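## Task

Take the foam block from the desk and set it on top of the low shelf below the SAMPLES sign. That shelf must not be moved, every low shelf must be standing upright at the end, and the robot must not topple or finish leaning.

## Robot and tools

ROBOT. A wheeled cart with a pan-tilt head camera and two arms, left_arm and right_arm, each with a wrist camera. The cart spans x = -0.35 to 0.07 m and is 0.53 m wide (0.46 m wide above the 0.13 m wheels, front at x = 0.01). Each arm turns about a vertical pan axis at x = -0.060, y = +0.155 (left) or -0.155 (right); the shoulder sits 0.03 m out from it, 0.89 m up. Links: upper arm 0.116, forearm 0.135, hand 0.162 m. The fixed jaw tip reaches about 0.44 m from its pan axis and no lower than 0.54 m above the floor. Objects may occasionally get nudged by something else.

FRAMES. Metres throughout. Base frame: origin on the floor between the drive wheels, x forward, y left, z up; left_hand and right_hand are reported here as the fixed jaw tip, with a held object lying toward the swinging jaw. Hand axes: z along the fingers, y from swinging to fixed jaw. base_odometry is relative to the base's pose at scene start, counts wheel rotation only (slip looks like travel, bumps can turn the robot unseen), heading in rad, left positive, -3.142 to 3.142.

move. One action plus optional "cameras" and "blocking". "base" is a single velocity command {"x_m_s", "turn_rad_s", "for_s"}: forward speed in m/s (negative reverses, magnitude 0.005 to 0.291 or 0), left turn rate in rad/s (negative is right, magnitude 0.02 to 1.175 or 0), held for for_s seconds (0.1 to 7.5) then stopped; omitted velocities are 0, no sideways motion. Acceleration is 0.5 m/s2 (turns 2 rad/s2); if |x|/0.291 + |turn|/1.175 exceeds 1 both are scaled down. Very small or near-maximum commands may undershoot, so check odometry. "joints" is one flat object keyed by joint name, each value an absolute angle in rad, not an offset: head_pan_rad (-3.2 to 3.2, 0 ahead, + left), head_tilt_rad (-0.76 to 1.45, 0 level, + down), and per arm *_shoulder_pan_rad (-2.006 to 2.149), *_shoulder_lift_rad (-1.836 to 1.772), *_elbow_flex_rad (-1.773 to 1.58), *_wrist_flex_rad (-1.799 to 1.772), *_wrist_roll_rad (-2.816 to 2.978), *_gripper_rad (-0.03 to 1.944). "speeds" uses the same keys (no grippers) as top rad/s for this action only, 0.08 to 4.71; defaults 1.5 head, 1.4 pan, 2 lift/elbow, 1.6 wrist flex, 1.3 roll. Unknown keys make a call invalid; out-of-range values are refused. blocking true (default) returns when everything is at rest; false returns in about 0.5 s while motion continues, and a later move overrides only the joints it names; omitting base in it brakes a running drive. A move with no action just reports state and images.

GEOMETRY. Pan: at 0 left_arm points left, right_arm right; positive is clockwise from above; straight ahead is +1.571 (left) and -1.571 (right). Bend: lift, elbow and wrist flex all 0 gives an upper arm tilted 0.24 rad out from vertical with level forearm and fingers; positive bends down, and the three summed give fingers' angle below level (1.571 = pointing down, needing forearm no more than 0.20 rad above level). Roll: -1.522 puts the fixed jaw on the left looking outward, 1.619 on the right, 0.049 closes within the arm's vertical plane. Keep the fixed jaw on the left over furniture, because the hand body then sticks up rather than down. Gripper: 0 is shut, 1 about 0.075 m gap, 1.944 about 0.106 m; each jaw carries a small fixed offset. Commanding below contact squeezes; closing from wide open squeezes hardest; -0.03 for thin things.

STOWING. Arms start folded and jaws shut (robot 0.65 m wide). Stowed pose: pan -1.75 (left) or 1.75 (right), lift 0.05, elbow 1.35, wrist flex -1.55, roll -1.52. Go there in two actions, wrists first then the other three; leave in the opposite order. Turning on the spot needs 0.44 m clear radius; near furniture, turning or reversing can snag the rear or a hand and tip the robot.

OTHER TOOLS. wait {seconds 0 to 10, cameras} lets time pass without new commands, ending early once non-blocking motions settle. stop {cameras} brakes all running motions; braked joints read "stopped" and may keep pressing. zoom_image {camera, region [x0,y0,x1,y1] pixels, top-left origin, at most 504 each side} enlarges part of the latest image. finished_scene {scene} ends the current scene and yields the next task; make no more calls in that reply after ending scene 1.

RESULTS. "pictures" lists image order. "move" reads done or the worst status. base_status "done" only means the velocity was sent, with "(sent for a of b s)". Joint words: done (within tolerance), moving, off_target (load, obstruction or tripped motor; may still push), stopped, time_out (motion cut after about 14 s; holds), not_followed (self-collision check withheld arm targets; message "joint command not followed"). on_its_own lists unrequested behaviour. Motor temperatures: per arm, joints in joint_positions order then gripper. A refused call or unplanned stop cancels later move/wait/finished_scene calls in that reply.

AVOID. Sag: loaded joints sit low; aim higher next time. A joint stuck over 0.30 rad from target (jaw 0.09) for about 2 s trips to a third of its torque; reset by sending 0.2 rad back from the reading. Loads: about 0.4 kg at full reach, 0.7 kg close in. Heat: motors off at 70 °C (MOTOR HOT from 55). No arm-to-arm hits or presses, no speeds near 3 rad/s while holding, no dropping, slamming, hard pushes, pulling that tips the robot, or knocking shelves over. Thinking time lets motion keep running.

Each tool is called after "Request:" as name(argument=value, ...) on one line, values as JSON.

## Session

Request:
move()

Scene clock: 0.00 s.
Motor temperatures (°C): left_arm=[34 35 35 34 36 30] | right_arm=[30 29 27 28 32 27]
base_odometry: x=+0.000 y=+0.000 heading=+0.000
base_status: not commanded
joint_positions: head_pan_rad=+0.000 head_tilt_rad=+0.000 left_arm_shoulder_pan_rad=-0.003 left_arm_shoulder_lift_rad=-1.713 left_arm_elbow_flex_rad=+1.441 left_arm_wrist_flex_rad=+1.008 left_arm_wrist_roll_rad=-0.001 left_arm_gripper_rad=+0.000 right_arm_shoulder_pan_rad=+0.003 right_arm_shoulder_lift_rad=-1.719 right_arm_elbow_flex_rad=+1.462 right_arm_wrist_flex_rad=+1.129 right_arm_wrist_roll_rad=+0.000 right_arm_gripper_rad=+0.000
joint_status: not commanded
left_hand: x=-0.0604 y=+0.3122 z=+0.8334 quat_wxyz=(+0.405, -0.914, +0.021, +0.011) (m; base frame)
right_hand: x=-0.0604 y=-0.2963 z=+0.8163 quat_wxyz=(+0.008, +0.024, +0.939, -0.342) (m; base frame)
pictures: head_camera, left_wrist_camera, right_wrist_camera
Images, in order (width x height): head_camera 644x476, left_wrist_camera 644x476, right_wrist_camera 644x476.

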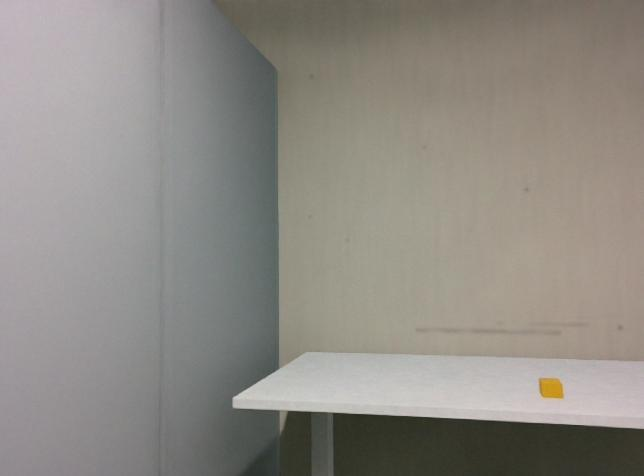

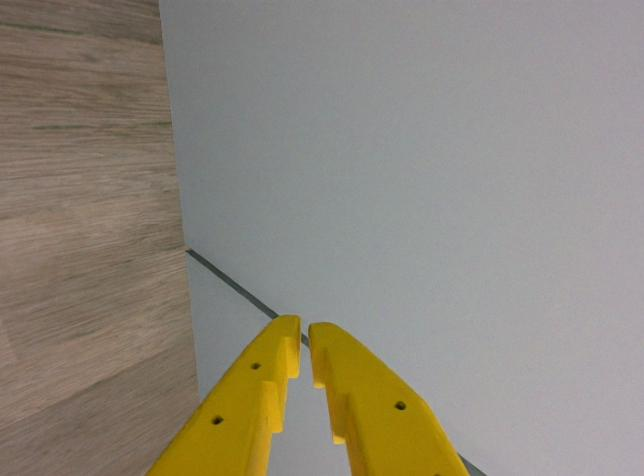

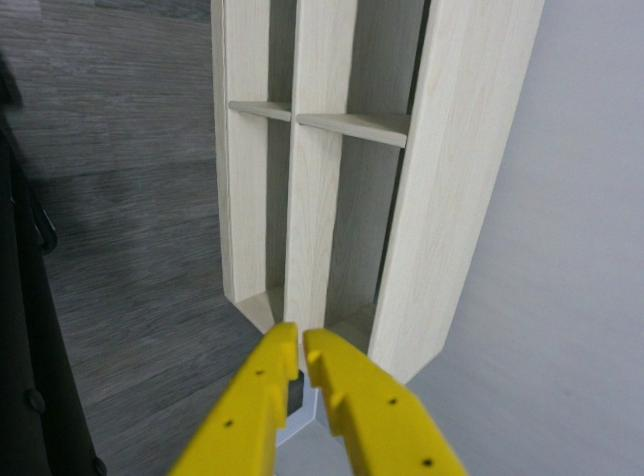

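Request:
move(joints={"head_pan_rad":-1.0,"head_tilt_rad":0.3}, cameras=["head_camera"])

Request:
move(joints={"head_pan_rad":-2.0,"head_tilt_rad":0.3}, cameras=["head_camera"])

Request:
move(joints={"head_pan_rad":-3.1,"head_tilt_rad":0.3}, cameras=["head_camera"])

Request:
move(joints={"head_pan_rad":1.6,"head_tilt_rad":0.3}, cameras=["head_camera"])

Request:
move(joints={"head_pan_rad":0,"head_tilt_rad":0.5}, cameras=["head_camera"])

Scene clock: 10.67 s.
move: done
base_odometry: x=+0.000 y=+0.000 heading=+0.000
base_status: not commanded
joint_positions: head_pan_rad=-0.991 head_tilt_rad=+0.292 left_arm_shoulder_pan_rad=-0.003 left_arm_shoulder_lift_rad=-1.713 left_arm_elbow_flex_rad=+1.441 left_arm_wrist_flex_rad=+1.008 left_arm_wrist_roll_rad=-0.001 left_arm_gripper_rad=+0.000 right_arm_shoulder_pan_rad=+0.003 right_arm_shoulder_lift_rad=-1.719 right_arm_elbow_flex_rad=+1.462 right_arm_wrist_flex_rad=+1.129 right_arm_wrist_roll_rad=+0.000 right_arm_gripper_rad=+0.000
joint_status: all done
left_hand: x=-0.0604 y=+0.3122 z=+0.8334 quat_wxyz=(+0.405, -0.914, +0.021, +0.011) (m; base frame)
right_hand: x=-0.0604 y=-0.2963 z=+0.8163 quat_wxyz=(+0.008, +0.024, +0.939, -0.342) (m; base frame)
pictures: head_camera
Images, in order (width x height): head_camera 644x476.

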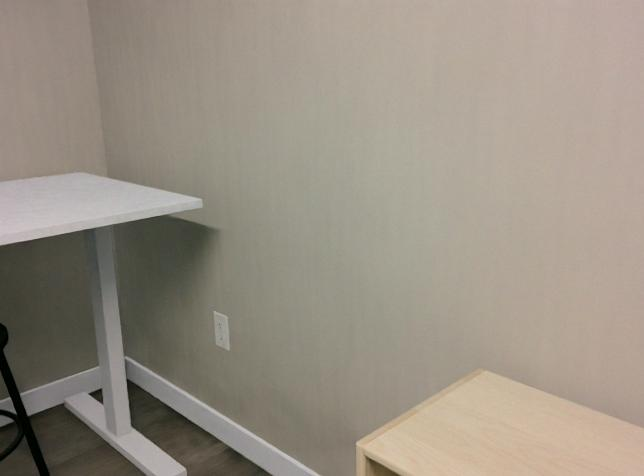

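Scene clock: 12.13 s.
move: done
base_odometry: x=+0.000 y=+0.000 heading=+0.000
base_status: not commanded
joint_positions: head_pan_rad=-1.991 head_tilt_rad=+0.292 left_arm_shoulder_pan_rad=-0.003 left_arm_shoulder_lift_rad=-1.713 left_arm_elbow_flex_rad=+1.441 left_arm_wrist_flex_rad=+1.008 left_arm_wrist_roll_rad=-0.001 left_arm_gripper_rad=+0.000 right_arm_shoulder_pan_rad=+0.003 right_arm_shoulder_lift_rad=-1.719 right_arm_elbow_flex_rad=+1.462 right_arm_wrist_flex_rad=+1.129 right_arm_wrist_roll_rad=+0.000 right_arm_gripper_rad=+0.000
joint_status: all done
left_hand: x=-0.0604 y=+0.3122 z=+0.8334 quat_wxyz=(+0.405, -0.914, +0.021, +0.011) (m; base frame)
right_hand: x=-0.0604 y=-0.2963 z=+0.8163 quat_wxyz=(+0.008, +0.024, +0.939, -0.342) (m; base frame)
pictures: head_camera
Images, in order (width x height): head_camera 644x476.

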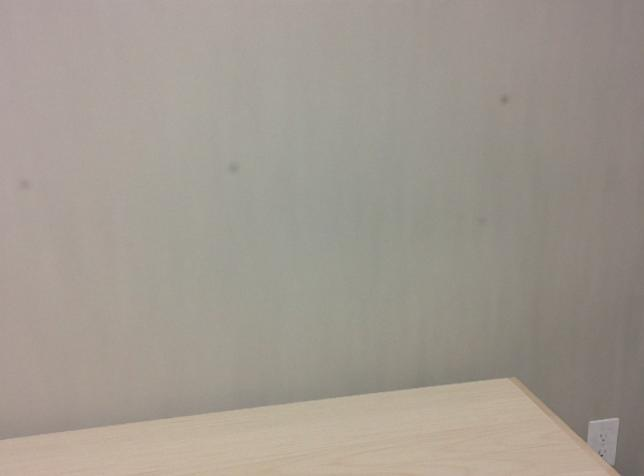

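Scene clock: 13.67 s.
move: done
base_odometry: x=+0.000 y=+0.000 heading=+0.000
base_status: not commanded
joint_positions: head_pan_rad=-3.091 head_tilt_rad=+0.292 left_arm_shoulder_pan_rad=-0.003 left_arm_shoulder_lift_rad=-1.713 left_arm_elbow_flex_rad=+1.441 left_arm_wrist_flex_rad=+1.008 left_arm_wrist_roll_rad=-0.001 left_arm_gripper_rad=+0.000 right_arm_shoulder_pan_rad=+0.003 right_arm_shoulder_lift_rad=-1.719 right_arm_elbow_flex_rad=+1.462 right_arm_wrist_flex_rad=+1.129 right_arm_wrist_roll_rad=+0.000 right_arm_gripper_rad=+0.000
joint_status: all done
left_hand: x=-0.0604 y=+0.3122 z=+0.8334 quat_wxyz=(+0.405, -0.914, +0.021, +0.011) (m; base frame)
right_hand: x=-0.0604 y=-0.2963 z=+0.8163 quat_wxyz=(+0.008, +0.024, +0.939, -0.342) (m; base frame)
pictures: head_camera
Images, in order (width x height): head_camera 644x476.

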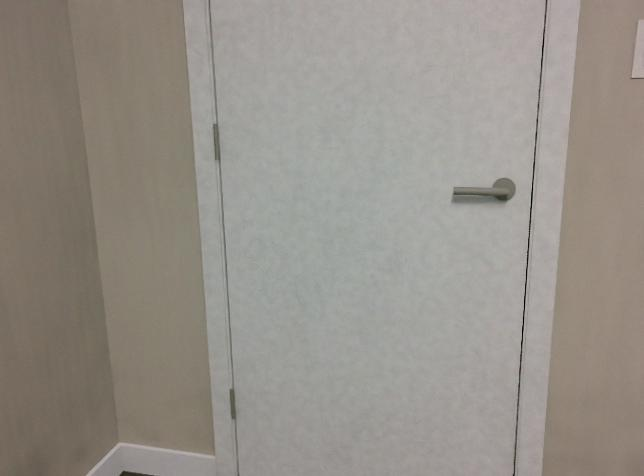

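Scene clock: 17.60 s.
move: done
base_odometry: x=+0.000 y=+0.000 heading=+0.000
base_status: not commanded
joint_positions: head_pan_rad=+1.589 head_tilt_rad=+0.292 left_arm_shoulder_pan_rad=-0.003 left_arm_shoulder_lift_rad=-1.713 left_arm_elbow_flex_rad=+1.441 left_arm_wrist_flex_rad=+1.008 left_arm_wrist_roll_rad=-0.001 left_arm_gripper_rad=+0.000 right_arm_shoulder_pan_rad=+0.003 right_arm_shoulder_lift_rad=-1.719 right_arm_elbow_flex_rad=+1.462 right_arm_wrist_flex_rad=+1.129 right_arm_wrist_roll_rad=+0.000 right_arm_gripper_rad=+0.000
joint_status: all done
left_hand: x=-0.0604 y=+0.3122 z=+0.8334 quat_wxyz=(+0.405, -0.914, +0.021, +0.011) (m; base frame)
right_hand: x=-0.0604 y=-0.2963 z=+0.8163 quat_wxyz=(+0.008, +0.024, +0.939, -0.342) (m; base frame)
pictures: head_camera
Images, in order (width x height): head_camera 644x476.

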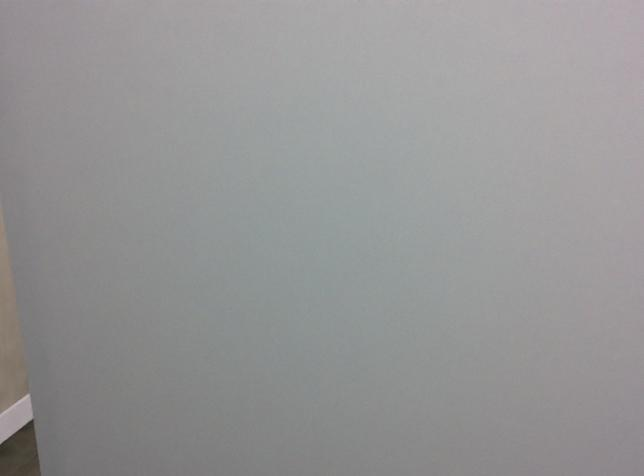

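Scene clock: 19.47 s.
move: done
base_odometry: x=+0.000 y=+0.000 heading=+0.000
base_status: not commanded
joint_positions: head_pan_rad=+0.009 head_tilt_rad=+0.493 left_arm_shoulder_pan_rad=-0.003 left_arm_shoulder_lift_rad=-1.713 left_arm_elbow_flex_rad=+1.441 left_arm_wrist_flex_rad=+1.008 left_arm_wrist_roll_rad=-0.001 left_arm_gripper_rad=+0.000 right_arm_shoulder_pan_rad=+0.003 right_arm_shoulder_lift_rad=-1.719 right_arm_elbow_flex_rad=+1.462 right_arm_wrist_flex_rad=+1.129 right_arm_wrist_roll_rad=+0.000 right_arm_gripper_rad=+0.000
joint_status: all done
left_hand: x=-0.0604 y=+0.3122 z=+0.8334 quat_wxyz=(+0.405, -0.914, +0.021, +0.011) (m; base frame)
right_hand: x=-0.0604 y=-0.2963 z=+0.8163 quat_wxyz=(+0.008, +0.024, +0.939, -0.342) (m; base frame)
pictures: head_camera
Images, in order (width x height): head_camera 644x476.

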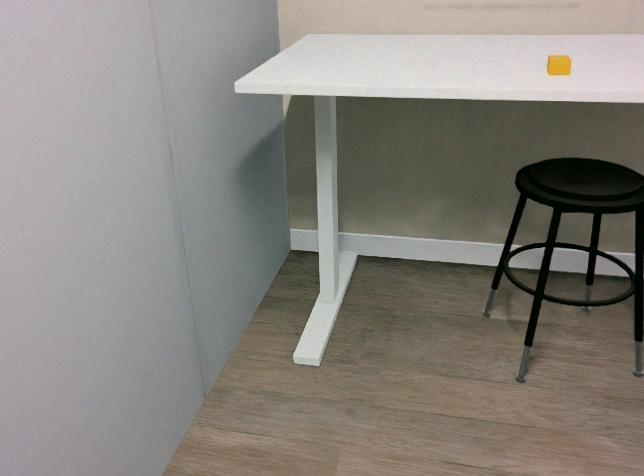

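Request:
move(base={"turn_rad_s":-0.4,"for_s":0.5})

Request:
move(base={"x_m_s":0.25,"for_s":2.4}, joints={"head_tilt_rad":0.6,"head_pan_rad":-0.1}, cameras=["head_camera","left_wrist_camera"])

Scene clock: 54.40 s.
move: done
base_odometry: x=-0.001 y=+0.000 heading=-0.199
base_status: done (sent for 0.5 of 0.5 s)
joint_positions: head_pan_rad=+0.009 head_tilt_rad=+0.493 left_arm_shoulder_pan_rad=-0.003 left_arm_shoulder_lift_rad=-1.713 left_arm_elbow_flex_rad=+1.441 left_arm_wrist_flex_rad=+1.008 left_arm_wrist_roll_rad=-0.001 left_arm_gripper_rad=+0.000 right_arm_shoulder_pan_rad=+0.003 right_arm_shoulder_lift_rad=-1.719 right_arm_elbow_flex_rad=+1.462 right_arm_wrist_flex_rad=+1.129 right_arm_wrist_roll_rad=+0.000 right_arm_gripper_rad=+0.000
joint_status: not commanded
left_hand: x=-0.0604 y=+0.3122 z=+0.8334 quat_wxyz=(+0.405, -0.914, +0.021, +0.011) (m; base frame)
right_hand: x=-0.0604 y=-0.2963 z=+0.8163 quat_wxyz=(+0.008, +0.024, +0.939, -0.342) (m; base frame)
pictures: none

Scene clock: 57.97 s.
move: done
base_odometry: x=+0.588 y=-0.121 heading=-0.201
base_status: done (sent for 2.4 of 2.4 s)
joint_positions: head_pan_rad=-0.091 head_tilt_rad=+0.593 left_arm_shoulder_pan_rad=-0.004 left_arm_shoulder_lift_rad=-1.713 left_arm_elbow_flex_rad=+1.441 left_arm_wrist_flex_rad=+1.008 left_arm_wrist_roll_rad=-0.001 left_arm_gripper_rad=+0.000 right_arm_shoulder_pan_rad=+0.001 right_arm_shoulder_lift_rad=-1.719 right_arm_elbow_flex_rad=+1.462 right_arm_wrist_flex_rad=+1.129 right_arm_wrist_roll_rad=+0.000 right_arm_gripper_rad=+0.000
joint_status: all done
left_hand: x=-0.0607 y=+0.3122 z=+0.8334 quat_wxyz=(+0.405, -0.914, +0.021, +0.011) (m; base frame)
right_hand: x=-0.0602 y=-0.2963 z=+0.8163 quat_wxyz=(+0.008, +0.023, +0.939, -0.342) (m; base frame)
pictures: head_camera, left_wrist_camera
Images, in order (width x height): head_camera 644x476, left_wrist_camera 644x476.

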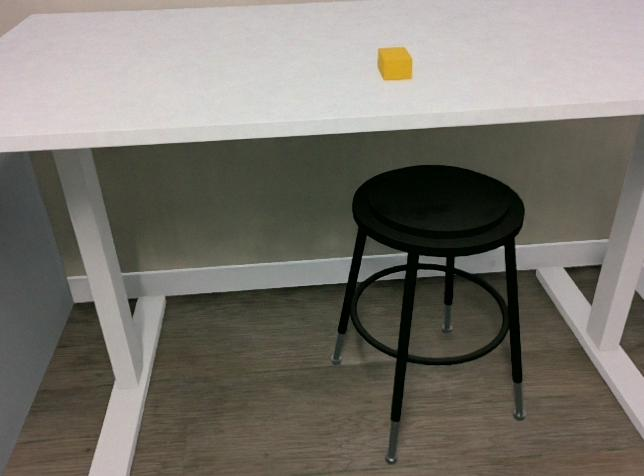

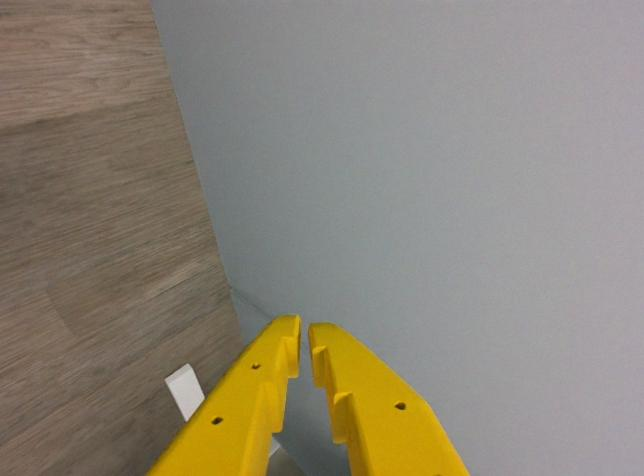

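Request:
move(base={"turn_rad_s":-0.34,"for_s":0.5})

Request:
move(base={"x_m_s":0.25,"for_s":1.75})

Request:
move(base={"turn_rad_s":0.5,"for_s":0.5}, joints={"head_pan_rad":0,"head_tilt_rad":0.7}, cameras=["head_camera"])

Request:
move(joints={"right_arm_shoulder_pan_rad":-0.8,"right_arm_shoulder_lift_rad":-0.6,"right_arm_elbow_flex_rad":0.6,"right_arm_wrist_flex_rad":0.3,"right_arm_wrist_roll_rad":-1.522,"right_arm_gripper_rad":1.2}, cameras=["head_camera","right_wrist_camera"])

Scene clock: 102.47 s.
move: done
base_odometry: x=+0.588 y=-0.121 heading=-0.371
base_status: done (sent for 0.5 of 0.5 s)
joint_positions: head_pan_rad=-0.091 head_tilt_rad=+0.593 left_arm_shoulder_pan_rad=-0.001 left_arm_shoulder_lift_rad=-1.713 left_arm_elbow_flex_rad=+1.441 left_arm_wrist_flex_rad=+1.008 left_arm_wrist_roll_rad=-0.001 left_arm_gripper_rad=+0.000 right_arm_shoulder_pan_rad=+0.001 right_arm_shoulder_lift_rad=-1.719 right_arm_elbow_flex_rad=+1.462 right_arm_wrist_flex_rad=+1.129 right_arm_wrist_roll_rad=+0.000 right_arm_gripper_rad=+0.000
joint_status: not commanded
left_hand: x=-0.0602 y=+0.3122 z=+0.8334 quat_wxyz=(+0.405, -0.914, +0.022, +0.010) (m; base frame)
right_hand: x=-0.0602 y=-0.2963 z=+0.8163 quat_wxyz=(+0.008, +0.023, +0.939, -0.342) (m; base frame)
pictures: none

Scene clock: 105.40 s.
move: done
base_odometry: x=+0.999 y=-0.281 heading=-0.372
base_status: done (sent for 1.77 of 1.77 s)
joint_positions: head_pan_rad=-0.091 head_tilt_rad=+0.593 left_arm_shoulder_pan_rad=-0.004 left_arm_shoulder_lift_rad=-1.713 left_arm_elbow_flex_rad=+1.441 left_arm_wrist_flex_rad=+1.008 left_arm_wrist_roll_rad=-0.001 left_arm_gripper_rad=+0.000 right_arm_shoulder_pan_rad=-0.002 right_arm_shoulder_lift_rad=-1.719 right_arm_elbow_flex_rad=+1.462 right_arm_wrist_flex_rad=+1.129 right_arm_wrist_roll_rad=+0.000 right_arm_gripper_rad=+0.000
joint_status: not commanded
left_hand: x=-0.0607 y=+0.3122 z=+0.8334 quat_wxyz=(+0.405, -0.914, +0.021, +0.011) (m; base frame)
right_hand: x=-0.0597 y=-0.2963 z=+0.8163 quat_wxyz=(+0.009, +0.022, +0.939, -0.342) (m; base frame)
pictures: none

Scene clock: 106.53 s.
move: done
base_odometry: x=+0.999 y=-0.281 heading=-0.120
base_status: done (sent for 0.5 of 0.5 s)
joint_positions: head_pan_rad=-0.011 head_tilt_rad=+0.693 left_arm_shoulder_pan_rad=-0.006 left_arm_shoulder_lift_rad=-1.713 left_arm_elbow_flex_rad=+1.441 left_arm_wrist_flex_rad=+1.008 left_arm_wrist_roll_rad=-0.001 left_arm_gripper_rad=+0.000 right_arm_shoulder_pan_rad=-0.004 right_arm_shoulder_lift_rad=-1.719 right_arm_elbow_flex_rad=+1.462 right_arm_wrist_flex_rad=+1.129 right_arm_wrist_roll_rad=+0.000 right_arm_gripper_rad=+0.000
joint_status: all done
left_hand: x=-0.0609 y=+0.3122 z=+0.8334 quat_wxyz=(+0.405, -0.914, +0.020, +0.011) (m; base frame)
right_hand: x=-0.0595 y=-0.2963 z=+0.8163 quat_wxyz=(+0.009, +0.021, +0.939, -0.342) (m; base frame)
pictures: head_camera
Images, in order (width x height): head_camera 644x476.

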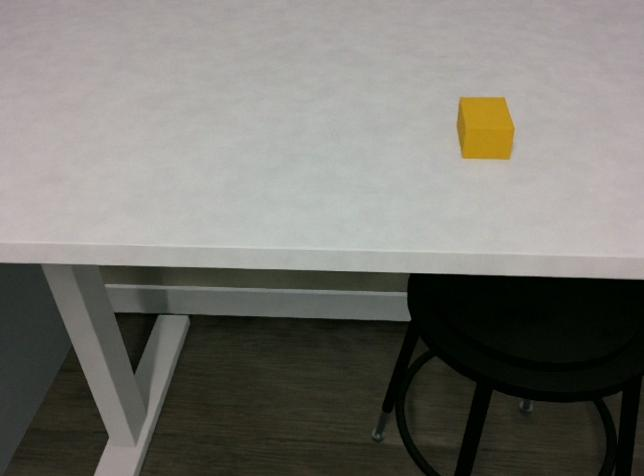

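Scene clock: 108.47 s.
move: done
base_odometry: x=+0.999 y=-0.281 heading=-0.120
base_status: not commanded
joint_positions: head_pan_rad=-0.011 head_tilt_rad=+0.693 left_arm_shoulder_pan_rad=-0.006 left_arm_shoulder_lift_rad=-1.713 left_arm_elbow_flex_rad=+1.441 left_arm_wrist_flex_rad=+1.008 left_arm_wrist_roll_rad=-0.001 left_arm_gripper_rad=+0.000 right_arm_shoulder_pan_rad=-0.792 right_arm_shoulder_lift_rad=-0.600 right_arm_elbow_flex_rad=+0.649 right_arm_wrist_flex_rad=+0.316 right_arm_wrist_roll_rad=-1.514 right_arm_gripper_rad=+1.190
joint_status: all done
left_hand: x=-0.0609 y=+0.3122 z=+0.8334 quat_wxyz=(+0.405, -0.914, +0.020, +0.011) (m; base frame)
right_hand: x=+0.1410 y=-0.3425 z=+0.9438 quat_wxyz=(+0.524, +0.310, +0.763, -0.217) (m; base frame)
pictures: head_camera, right_wrist_camera
Images, in order (width x height): head_camera 644x476, right_wrist_camera 644x476.

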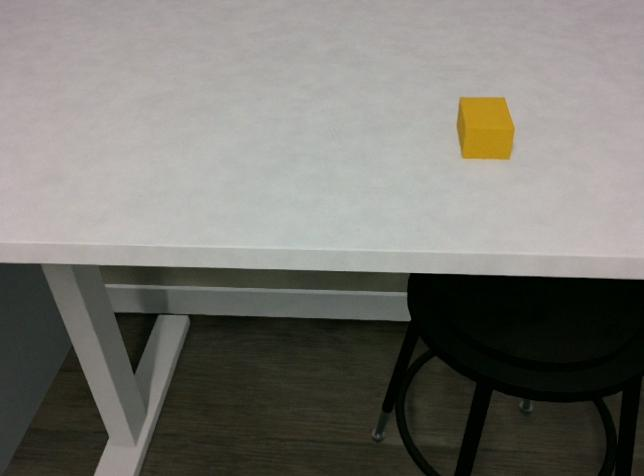

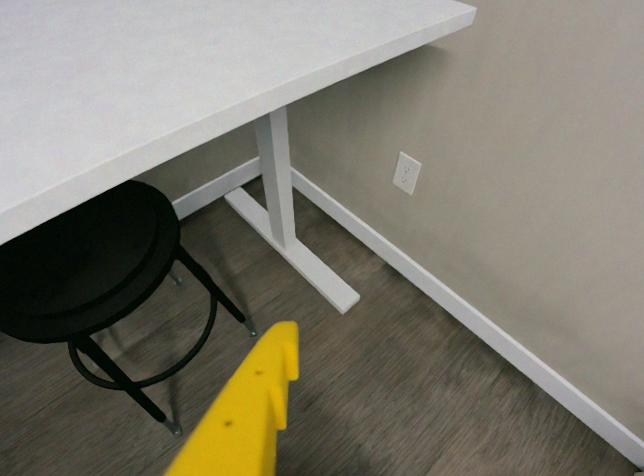

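Request:
move(joints={"right_arm_shoulder_pan_rad":-1.571,"right_arm_shoulder_lift_rad":0.4,"right_arm_elbow_flex_rad":-0.1,"right_arm_wrist_flex_rad":0.4,"right_arm_wrist_roll_rad":-1.522,"right_arm_gripper_rad":1.2}, cameras=["head_camera","right_wrist_camera"])

Scene clock: 122.37 s.
move: done
base_odometry: x=+0.999 y=-0.281 heading=-0.120
base_status: not commanded
joint_positions: head_pan_rad=-0.011 head_tilt_rad=+0.693 left_arm_shoulder_pan_rad=-0.006 left_arm_shoulder_lift_rad=-1.713 left_arm_elbow_flex_rad=+1.441 left_arm_wrist_flex_rad=+1.008 left_arm_wrist_roll_rad=-0.001 left_arm_gripper_rad=+0.000 right_arm_shoulder_pan_rad=-1.562 right_arm_shoulder_lift_rad=+0.414 right_arm_elbow_flex_rad=-0.053 right_arm_wrist_flex_rad=+0.397 right_arm_wrist_roll_rad=-1.514 right_arm_gripper_rad=+1.190
joint_status: all done
left_hand: x=-0.0609 y=+0.3122 z=+0.8334 quat_wxyz=(+0.405, -0.914, +0.020, +0.011) (m; base frame)
right_hand: x=+0.2858 y=-0.1503 z=+0.8326 quat_wxyz=(+0.396, +0.000, +0.918, -0.003) (m; base frame)
pictures: head_camera, right_wrist_camera
Images, in order (width x height): head_camera 644x476, right_wrist_camera 644x476.

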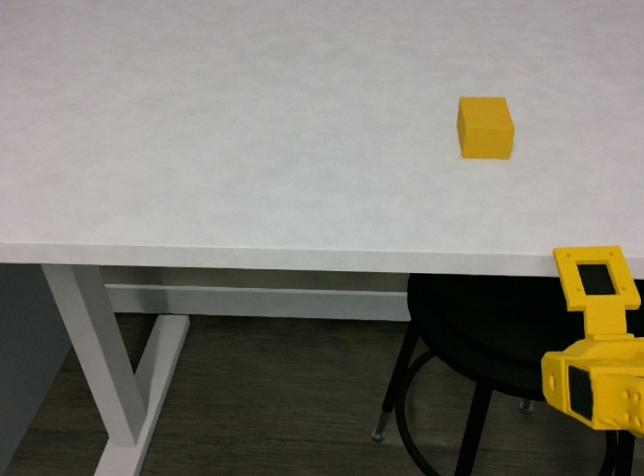

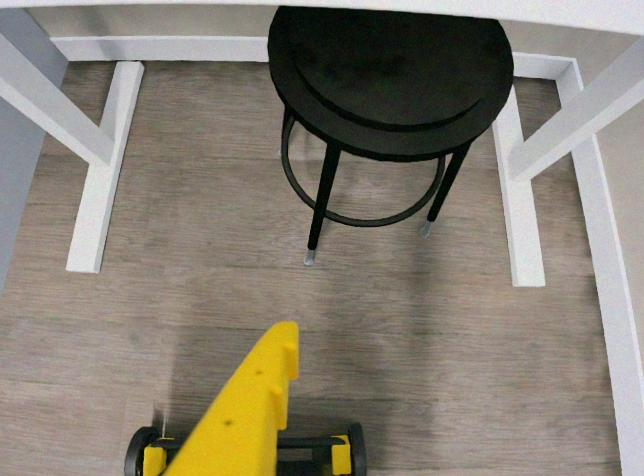

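Request:
move(base={"x_m_s":0.15,"for_s":1.33}, joints={"head_tilt_rad":0.9,"right_arm_shoulder_lift_rad":0.2}, cameras=["head_camera","right_wrist_camera"])

Scene clock: 136.33 s.
move: done
base_odometry: x=+1.198 y=-0.305 heading=-0.118
base_status: done (sent for 1.33 of 1.33 s)
joint_positions: head_pan_rad=-0.011 head_tilt_rad=+0.894 left_arm_shoulder_pan_rad=-0.004 left_arm_shoulder_lift_rad=-1.713 left_arm_elbow_flex_rad=+1.441 left_arm_wrist_flex_rad=+1.008 left_arm_wrist_roll_rad=-0.001 left_arm_gripper_rad=+0.000 right_arm_shoulder_pan_rad=-1.564 right_arm_shoulder_lift_rad=+0.263 right_arm_elbow_flex_rad=-0.055 right_arm_wrist_flex_rad=+0.397 right_arm_wrist_roll_rad=-1.514 right_arm_gripper_rad=+1.190
joint_status: all done
left_hand: x=-0.0607 y=+0.3122 z=+0.8334 quat_wxyz=(+0.405, -0.914, +0.021, +0.011) (m; base frame)
right_hand: x=+0.2916 y=-0.1498 z=+0.8810 quat_wxyz=(+0.464, +0.000, +0.886, -0.004) (m; base frame)
pictures: head_camera, right_wrist_camera
Images, in order (width x height): head_camera 644x476, right_wrist_camera 644x476.

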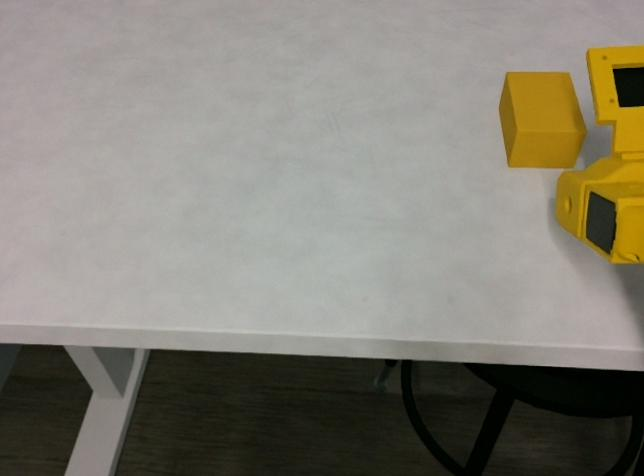

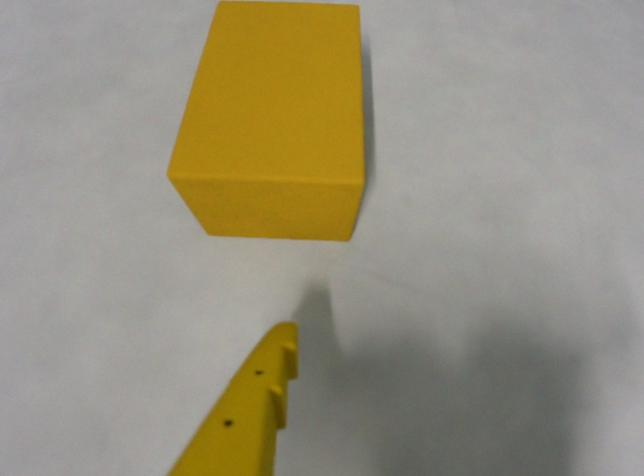

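Request:
move(base={"x_m_s":0.1,"for_s":0.9}, joints={"right_arm_shoulder_pan_rad":-1.675}, cameras=["head_camera","right_wrist_camera"])

Scene clock: 156.07 s.
move: done
base_odometry: x=+1.288 y=-0.316 heading=-0.122
base_status: done (sent for 0.9 of 0.9 s)
joint_positions: head_pan_rad=-0.011 head_tilt_rad=+0.894 left_arm_shoulder_pan_rad=-0.004 left_arm_shoulder_lift_rad=-1.713 left_arm_elbow_flex_rad=+1.441 left_arm_wrist_flex_rad=+1.008 left_arm_wrist_roll_rad=-0.001 left_arm_gripper_rad=+0.000 right_arm_shoulder_pan_rad=-1.669 right_arm_shoulder_lift_rad=+0.262 right_arm_elbow_flex_rad=-0.055 right_arm_wrist_flex_rad=+0.397 right_arm_wrist_roll_rad=-1.514 right_arm_gripper_rad=+1.190
joint_status: all done
left_hand: x=-0.0607 y=+0.3122 z=+0.8334 quat_wxyz=(+0.405, -0.914, +0.021, +0.011) (m; base frame)
right_hand: x=+0.2892 y=-0.1127 z=+0.8815 quat_wxyz=(+0.464, -0.047, +0.884, +0.021) (m; base frame)
pictures: head_camera, right_wrist_camera
Images, in order (width x height): head_camera 644x476, right_wrist_camera 644x476.

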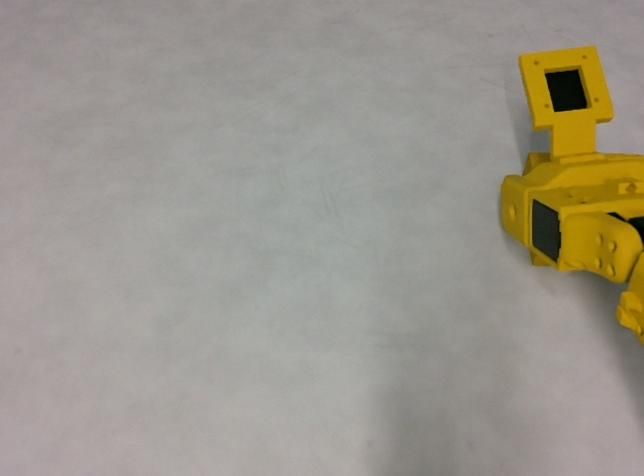

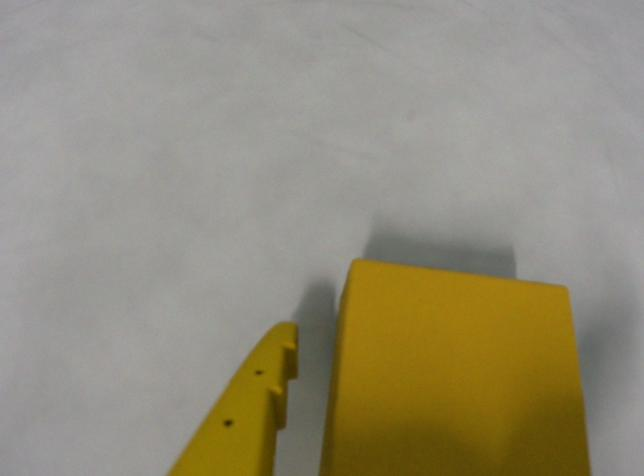

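Request:
move(joints={"right_arm_shoulder_lift_rad":0.65,"right_arm_elbow_flex_rad":-0.35,"right_arm_wrist_flex_rad":0.35,"right_arm_gripper_rad":1.6}, speeds={"right_arm_shoulder_lift_rad":0.5,"right_arm_elbow_flex_rad":0.3}, cameras=["head_camera","right_wrist_camera"])

Scene clock: 168.27 s.
move: off_target
base_odometry: x=+1.288 y=-0.316 heading=-0.122
base_status: not commanded
joint_positions: head_pan_rad=-0.011 head_tilt_rad=+0.894 left_arm_shoulder_pan_rad=-0.004 left_arm_shoulder_lift_rad=-1.713 left_arm_elbow_flex_rad=+1.441 left_arm_wrist_flex_rad=+1.008 left_arm_wrist_roll_rad=-0.001 left_arm_gripper_rad=+0.000 right_arm_shoulder_pan_rad=-1.668 right_arm_shoulder_lift_rad=+0.549 right_arm_elbow_flex_rad=-0.362 right_arm_wrist_flex_rad=+0.350 right_arm_wrist_roll_rad=-1.514 right_arm_gripper_rad=+1.591
joint_status: right_arm_shoulder_lift_rad off_target (ended at +0.548, target +0.650); the others done
left_hand: x=-0.0607 y=+0.3122 z=+0.8334 quat_wxyz=(+0.405, -0.914, +0.021, +0.011) (m; base frame)
right_hand: x=+0.3218 y=-0.1100 z=+0.8732 quat_wxyz=(+0.494, -0.046, +0.868, +0.022) (m; base frame)
pictures: head_camera, right_wrist_camera
Images, in order (width x height): head_camera 644x476, right_wrist_camera 644x476.

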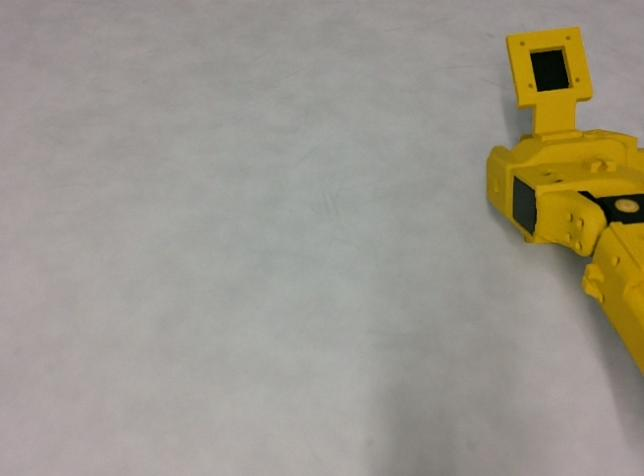

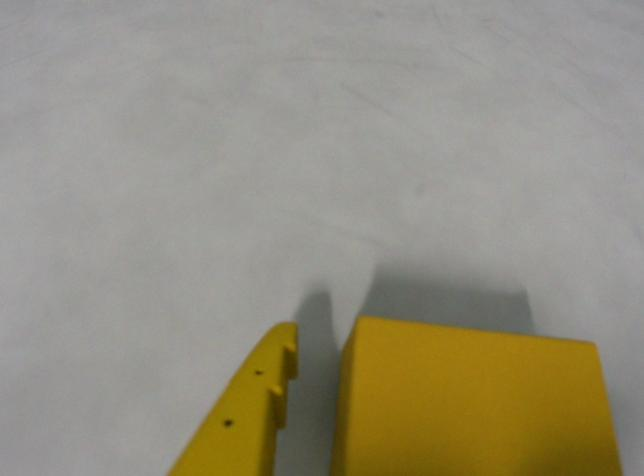

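Request:
move(joints={"head_pan_rad":-0.6,"head_tilt_rad":0.8,"right_arm_shoulder_lift_rad":0.5}, cameras=["head_camera","right_wrist_camera"])

Scene clock: 186.53 s.
move: done
base_odometry: x=+1.288 y=-0.316 heading=-0.122
base_status: not commanded
joint_positions: head_pan_rad=-0.591 head_tilt_rad=+0.814 left_arm_shoulder_pan_rad=-0.004 left_arm_shoulder_lift_rad=-1.713 left_arm_elbow_flex_rad=+1.441 left_arm_wrist_flex_rad=+1.008 left_arm_wrist_roll_rad=-0.001 left_arm_gripper_rad=+0.000 right_arm_shoulder_pan_rad=-1.668 right_arm_shoulder_lift_rad=+0.524 right_arm_elbow_flex_rad=-0.348 right_arm_wrist_flex_rad=+0.350 right_arm_wrist_roll_rad=-1.514 right_arm_gripper_rad=+1.591
joint_status: all done
left_hand: x=-0.0607 y=+0.3122 z=+0.8334 quat_wxyz=(+0.405, -0.914, +0.021, +0.011) (m; base frame)
right_hand: x=+0.3208 y=-0.1101 z=+0.8781 quat_wxyz=(+0.499, -0.046, +0.865, +0.022) (m; base frame)
pictures: head_camera, right_wrist_camera
Images, in order (width x height): head_camera 644x476, right_wrist_camera 644x476.

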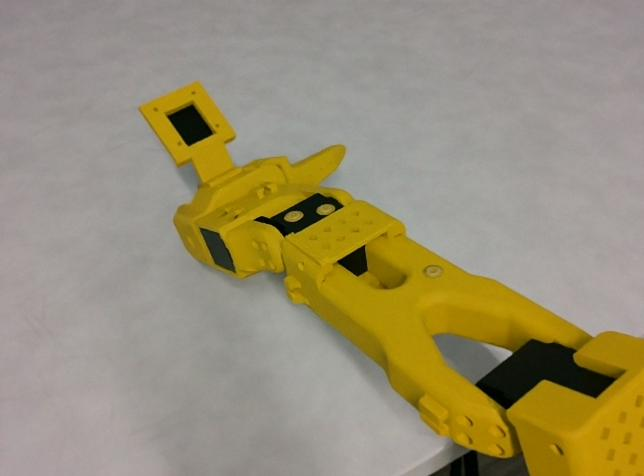

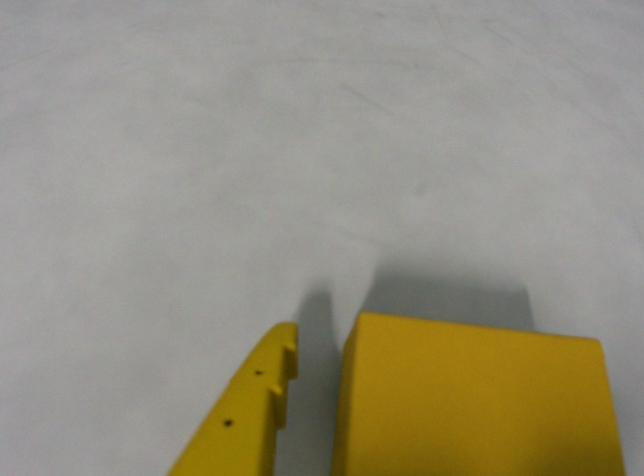

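Request:
move(joints={"right_arm_shoulder_lift_rad":0.15})

Request:
move(base={"x_m_s":-0.1,"for_s":0.8})

Request:
move(joints={"right_arm_shoulder_lift_rad":0.45,"right_arm_elbow_flex_rad":-0.3,"right_arm_wrist_flex_rad":0.65}, cameras=["head_camera","right_wrist_camera"])

Scene clock: 195.30 s.
move: done
base_odometry: x=+1.288 y=-0.316 heading=-0.122
base_status: not commanded
joint_positions: head_pan_rad=-0.591 head_tilt_rad=+0.814 left_arm_shoulder_pan_rad=-0.004 left_arm_shoulder_lift_rad=-1.713 left_arm_elbow_flex_rad=+1.441 left_arm_wrist_flex_rad=+1.008 left_arm_wrist_roll_rad=-0.001 left_arm_gripper_rad=+0.000 right_arm_shoulder_pan_rad=-1.668 right_arm_shoulder_lift_rad=+0.213 right_arm_elbow_flex_rad=-0.346 right_arm_wrist_flex_rad=+0.357 right_arm_wrist_roll_rad=-1.514 right_arm_gripper_rad=+1.591
joint_status: all done
left_hand: x=-0.0607 y=+0.3122 z=+0.8334 quat_wxyz=(+0.405, -0.914, +0.021, +0.011) (m; base frame)
right_hand: x=+0.3085 y=-0.1113 z=+0.9854 quat_wxyz=(+0.623, -0.041, +0.781, +0.028) (m; base frame)
pictures: none

Scene clock: 197.00 s.
move: done
base_odometry: x=+1.207 y=-0.306 heading=-0.119
base_status: done (sent for 0.8 of 0.8 s)
joint_positions: head_pan_rad=-0.591 head_tilt_rad=+0.814 left_arm_shoulder_pan_rad=-0.006 left_arm_shoulder_lift_rad=-1.713 left_arm_elbow_flex_rad=+1.441 left_arm_wrist_flex_rad=+1.008 left_arm_wrist_roll_rad=-0.001 left_arm_gripper_rad=+0.000 right_arm_shoulder_pan_rad=-1.668 right_arm_shoulder_lift_rad=+0.213 right_arm_elbow_flex_rad=-0.346 right_arm_wrist_flex_rad=+0.357 right_arm_wrist_roll_rad=-1.514 right_arm_gripper_rad=+1.591
joint_status: not commanded
left_hand: x=-0.0609 y=+0.3122 z=+0.8334 quat_wxyz=(+0.405, -0.914, +0.020, +0.011) (m; base frame)
right_hand: x=+0.3085 y=-0.1113 z=+0.9854 quat_wxyz=(+0.623, -0.041, +0.781, +0.028) (m; base frame)
pictures: none

Scene clock: 197.90 s.
move: done
base_odometry: x=+1.207 y=-0.306 heading=-0.119
base_status: not commanded
joint_positions: head_pan_rad=-0.591 head_tilt_rad=+0.814 left_arm_shoulder_pan_rad=-0.006 left_arm_shoulder_lift_rad=-1.713 left_arm_elbow_flex_rad=+1.441 left_arm_wrist_flex_rad=+1.008 left_arm_wrist_roll_rad=-0.001 left_arm_gripper_rad=+0.000 right_arm_shoulder_pan_rad=-1.668 right_arm_shoulder_lift_rad=+0.446 right_arm_elbow_flex_rad=-0.313 right_arm_wrist_flex_rad=+0.624 right_arm_wrist_roll_rad=-1.526 right_arm_gripper_rad=+1.591
joint_status: all done
left_hand: x=-0.0609 y=+0.3122 z=+0.8334 quat_wxyz=(+0.405, -0.914, +0.020, +0.011) (m; base frame)
right_hand: x=+0.2927 y=-0.1129 z=+0.8603 quat_wxyz=(+0.395, -0.043, +0.917, +0.020) (m; base frame)
pictures: head_camera, right_wrist_camera
Images, in order (width x height): head_camera 644x476, right_wrist_camera 644x476.

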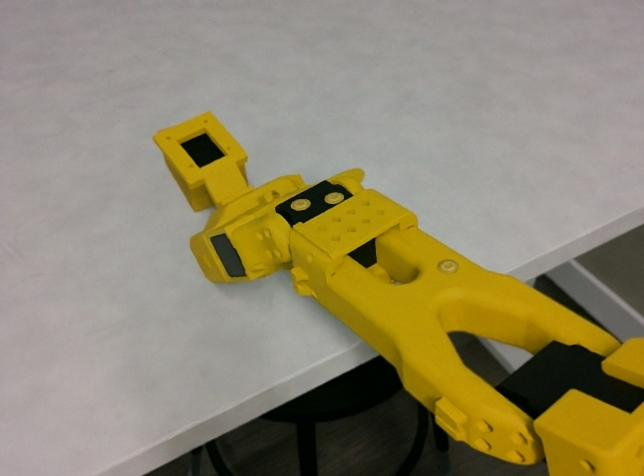

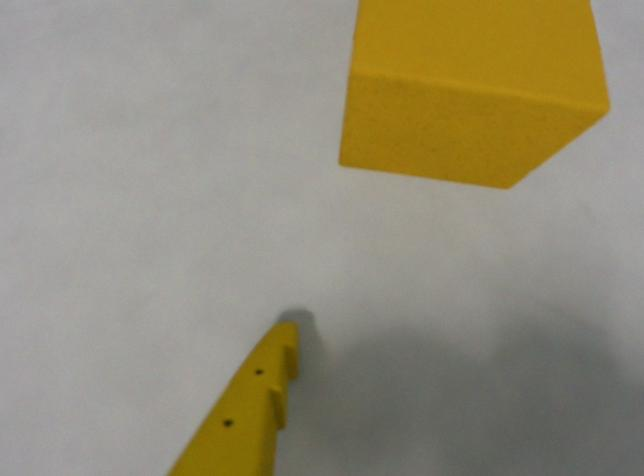

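Request:
move(base={"x_m_s":0.08,"for_s":0.95}, cameras=["head_camera","right_wrist_camera"])

Scene clock: 208.27 s.
move: done
base_odometry: x=+1.285 y=-0.315 heading=-0.122
base_status: done (sent for 0.97 of 0.97 s)
joint_positions: head_pan_rad=-0.591 head_tilt_rad=+0.814 left_arm_shoulder_pan_rad=-0.004 left_arm_shoulder_lift_rad=-1.713 left_arm_elbow_flex_rad=+1.441 left_arm_wrist_flex_rad=+1.008 left_arm_wrist_roll_rad=-0.001 left_arm_gripper_rad=+0.000 right_arm_shoulder_pan_rad=-1.677 right_arm_shoulder_lift_rad=+0.441 right_arm_elbow_flex_rad=-0.313 right_arm_wrist_flex_rad=+0.635 right_arm_wrist_roll_rad=-1.526 right_arm_gripper_rad=+1.591
joint_status: not commanded
left_hand: x=-0.0607 y=+0.3122 z=+0.8334 quat_wxyz=(+0.405, -0.914, +0.021, +0.011) (m; base frame)
right_hand: x=+0.2912 y=-0.1097 z=+0.8605 quat_wxyz=(+0.392, -0.047, +0.918, +0.022) (m; base frame)
pictures: head_camera, right_wrist_camera
Images, in order (width x height): head_camera 644x476, right_wrist_camera 644x476.

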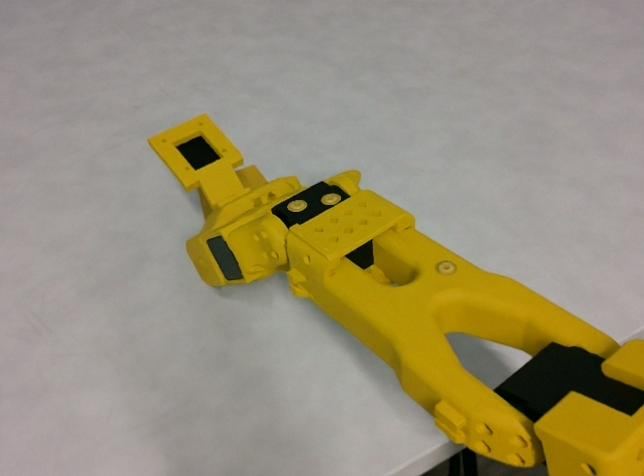

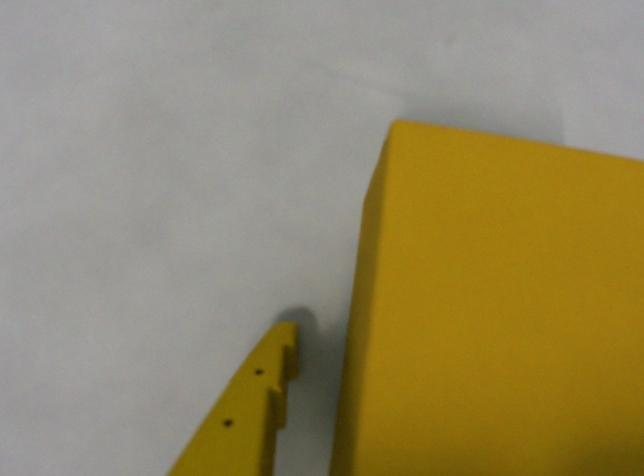

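Good. Close.

Request:
move(joints={"right_arm_gripper_rad":0.5}, cameras=["right_wrist_camera"])

Scene clock: 214.13 s.
move: off_target
base_odometry: x=+1.285 y=-0.315 heading=-0.122
base_status: not commanded
joint_positions: head_pan_rad=-0.591 head_tilt_rad=+0.814 left_arm_shoulder_pan_rad=-0.004 left_arm_shoulder_lift_rad=-1.713 left_arm_elbow_flex_rad=+1.441 left_arm_wrist_flex_rad=+1.008 left_arm_wrist_roll_rad=-0.001 left_arm_gripper_rad=+0.000 right_arm_shoulder_pan_rad=-1.668 right_arm_shoulder_lift_rad=+0.440 right_arm_elbow_flex_rad=-0.311 right_arm_wrist_flex_rad=+0.637 right_arm_wrist_roll_rad=-1.520 right_arm_gripper_rad=+0.644
joint_status: right_arm_gripper_rad off_target (ended at +0.644, target +0.500)
left_hand: x=-0.0607 y=+0.3122 z=+0.8334 quat_wxyz=(+0.405, -0.914, +0.021, +0.011) (m; base frame)
right_hand: x=+0.2913 y=-0.1130 z=+0.8604 quat_wxyz=(+0.392, -0.046, +0.919, +0.019) (m; base frame)
pictures: right_wrist_camera
Images, in order (width x height): right_wrist_camera 644x476.

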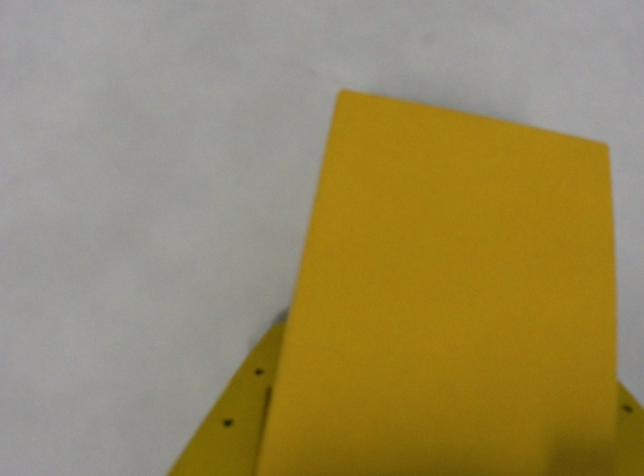

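Request:
move(joints={"right_arm_gripper_rad":0.57,"right_arm_shoulder_lift_rad":0.0}, speeds={"right_arm_shoulder_lift_rad":0.6}, cameras=["head_camera","right_wrist_camera"])

Scene clock: 220.27 s.
move: off_target
base_odometry: x=+1.285 y=-0.315 heading=-0.122
base_status: not commanded
joint_positions: head_pan_rad=-0.591 head_tilt_rad=+0.814 left_arm_shoulder_pan_rad=-0.003 left_arm_shoulder_lift_rad=-1.713 left_arm_elbow_flex_rad=+1.441 left_arm_wrist_flex_rad=+1.008 left_arm_wrist_roll_rad=-0.001 left_arm_gripper_rad=+0.000 right_arm_shoulder_pan_rad=-1.674 right_arm_shoulder_lift_rad=+0.059 right_arm_elbow_flex_rad=-0.296 right_arm_wrist_flex_rad=+0.647 right_arm_wrist_roll_rad=-1.523 right_arm_gripper_rad=+0.644
joint_status: right_arm_gripper_rad off_target (ended at +0.644, target +0.570); the others done
left_hand: x=-0.0604 y=+0.3122 z=+0.8334 quat_wxyz=(+0.405, -0.914, +0.021, +0.011) (m; base frame)
right_hand: x=+0.2794 y=-0.1121 z=+0.9771 quat_wxyz=(+0.547, -0.043, +0.835, +0.029) (m; base frame)
pictures: head_camera, right_wrist_camera
Images, in order (width x height): head_camera 644x476, right_wrist_camera 644x476.

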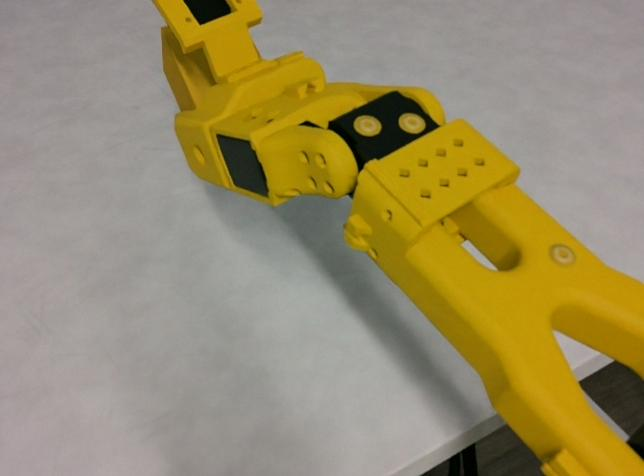

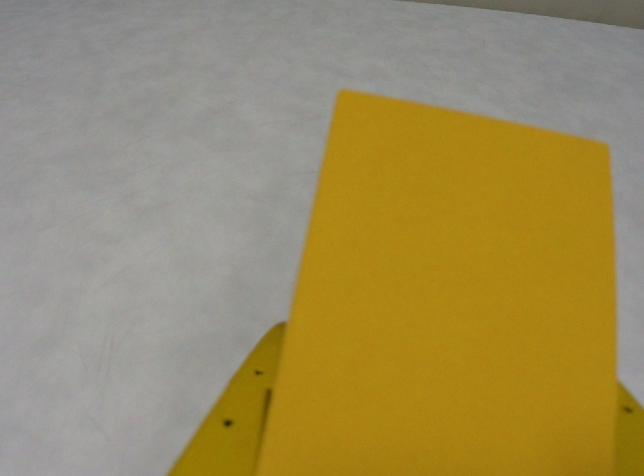

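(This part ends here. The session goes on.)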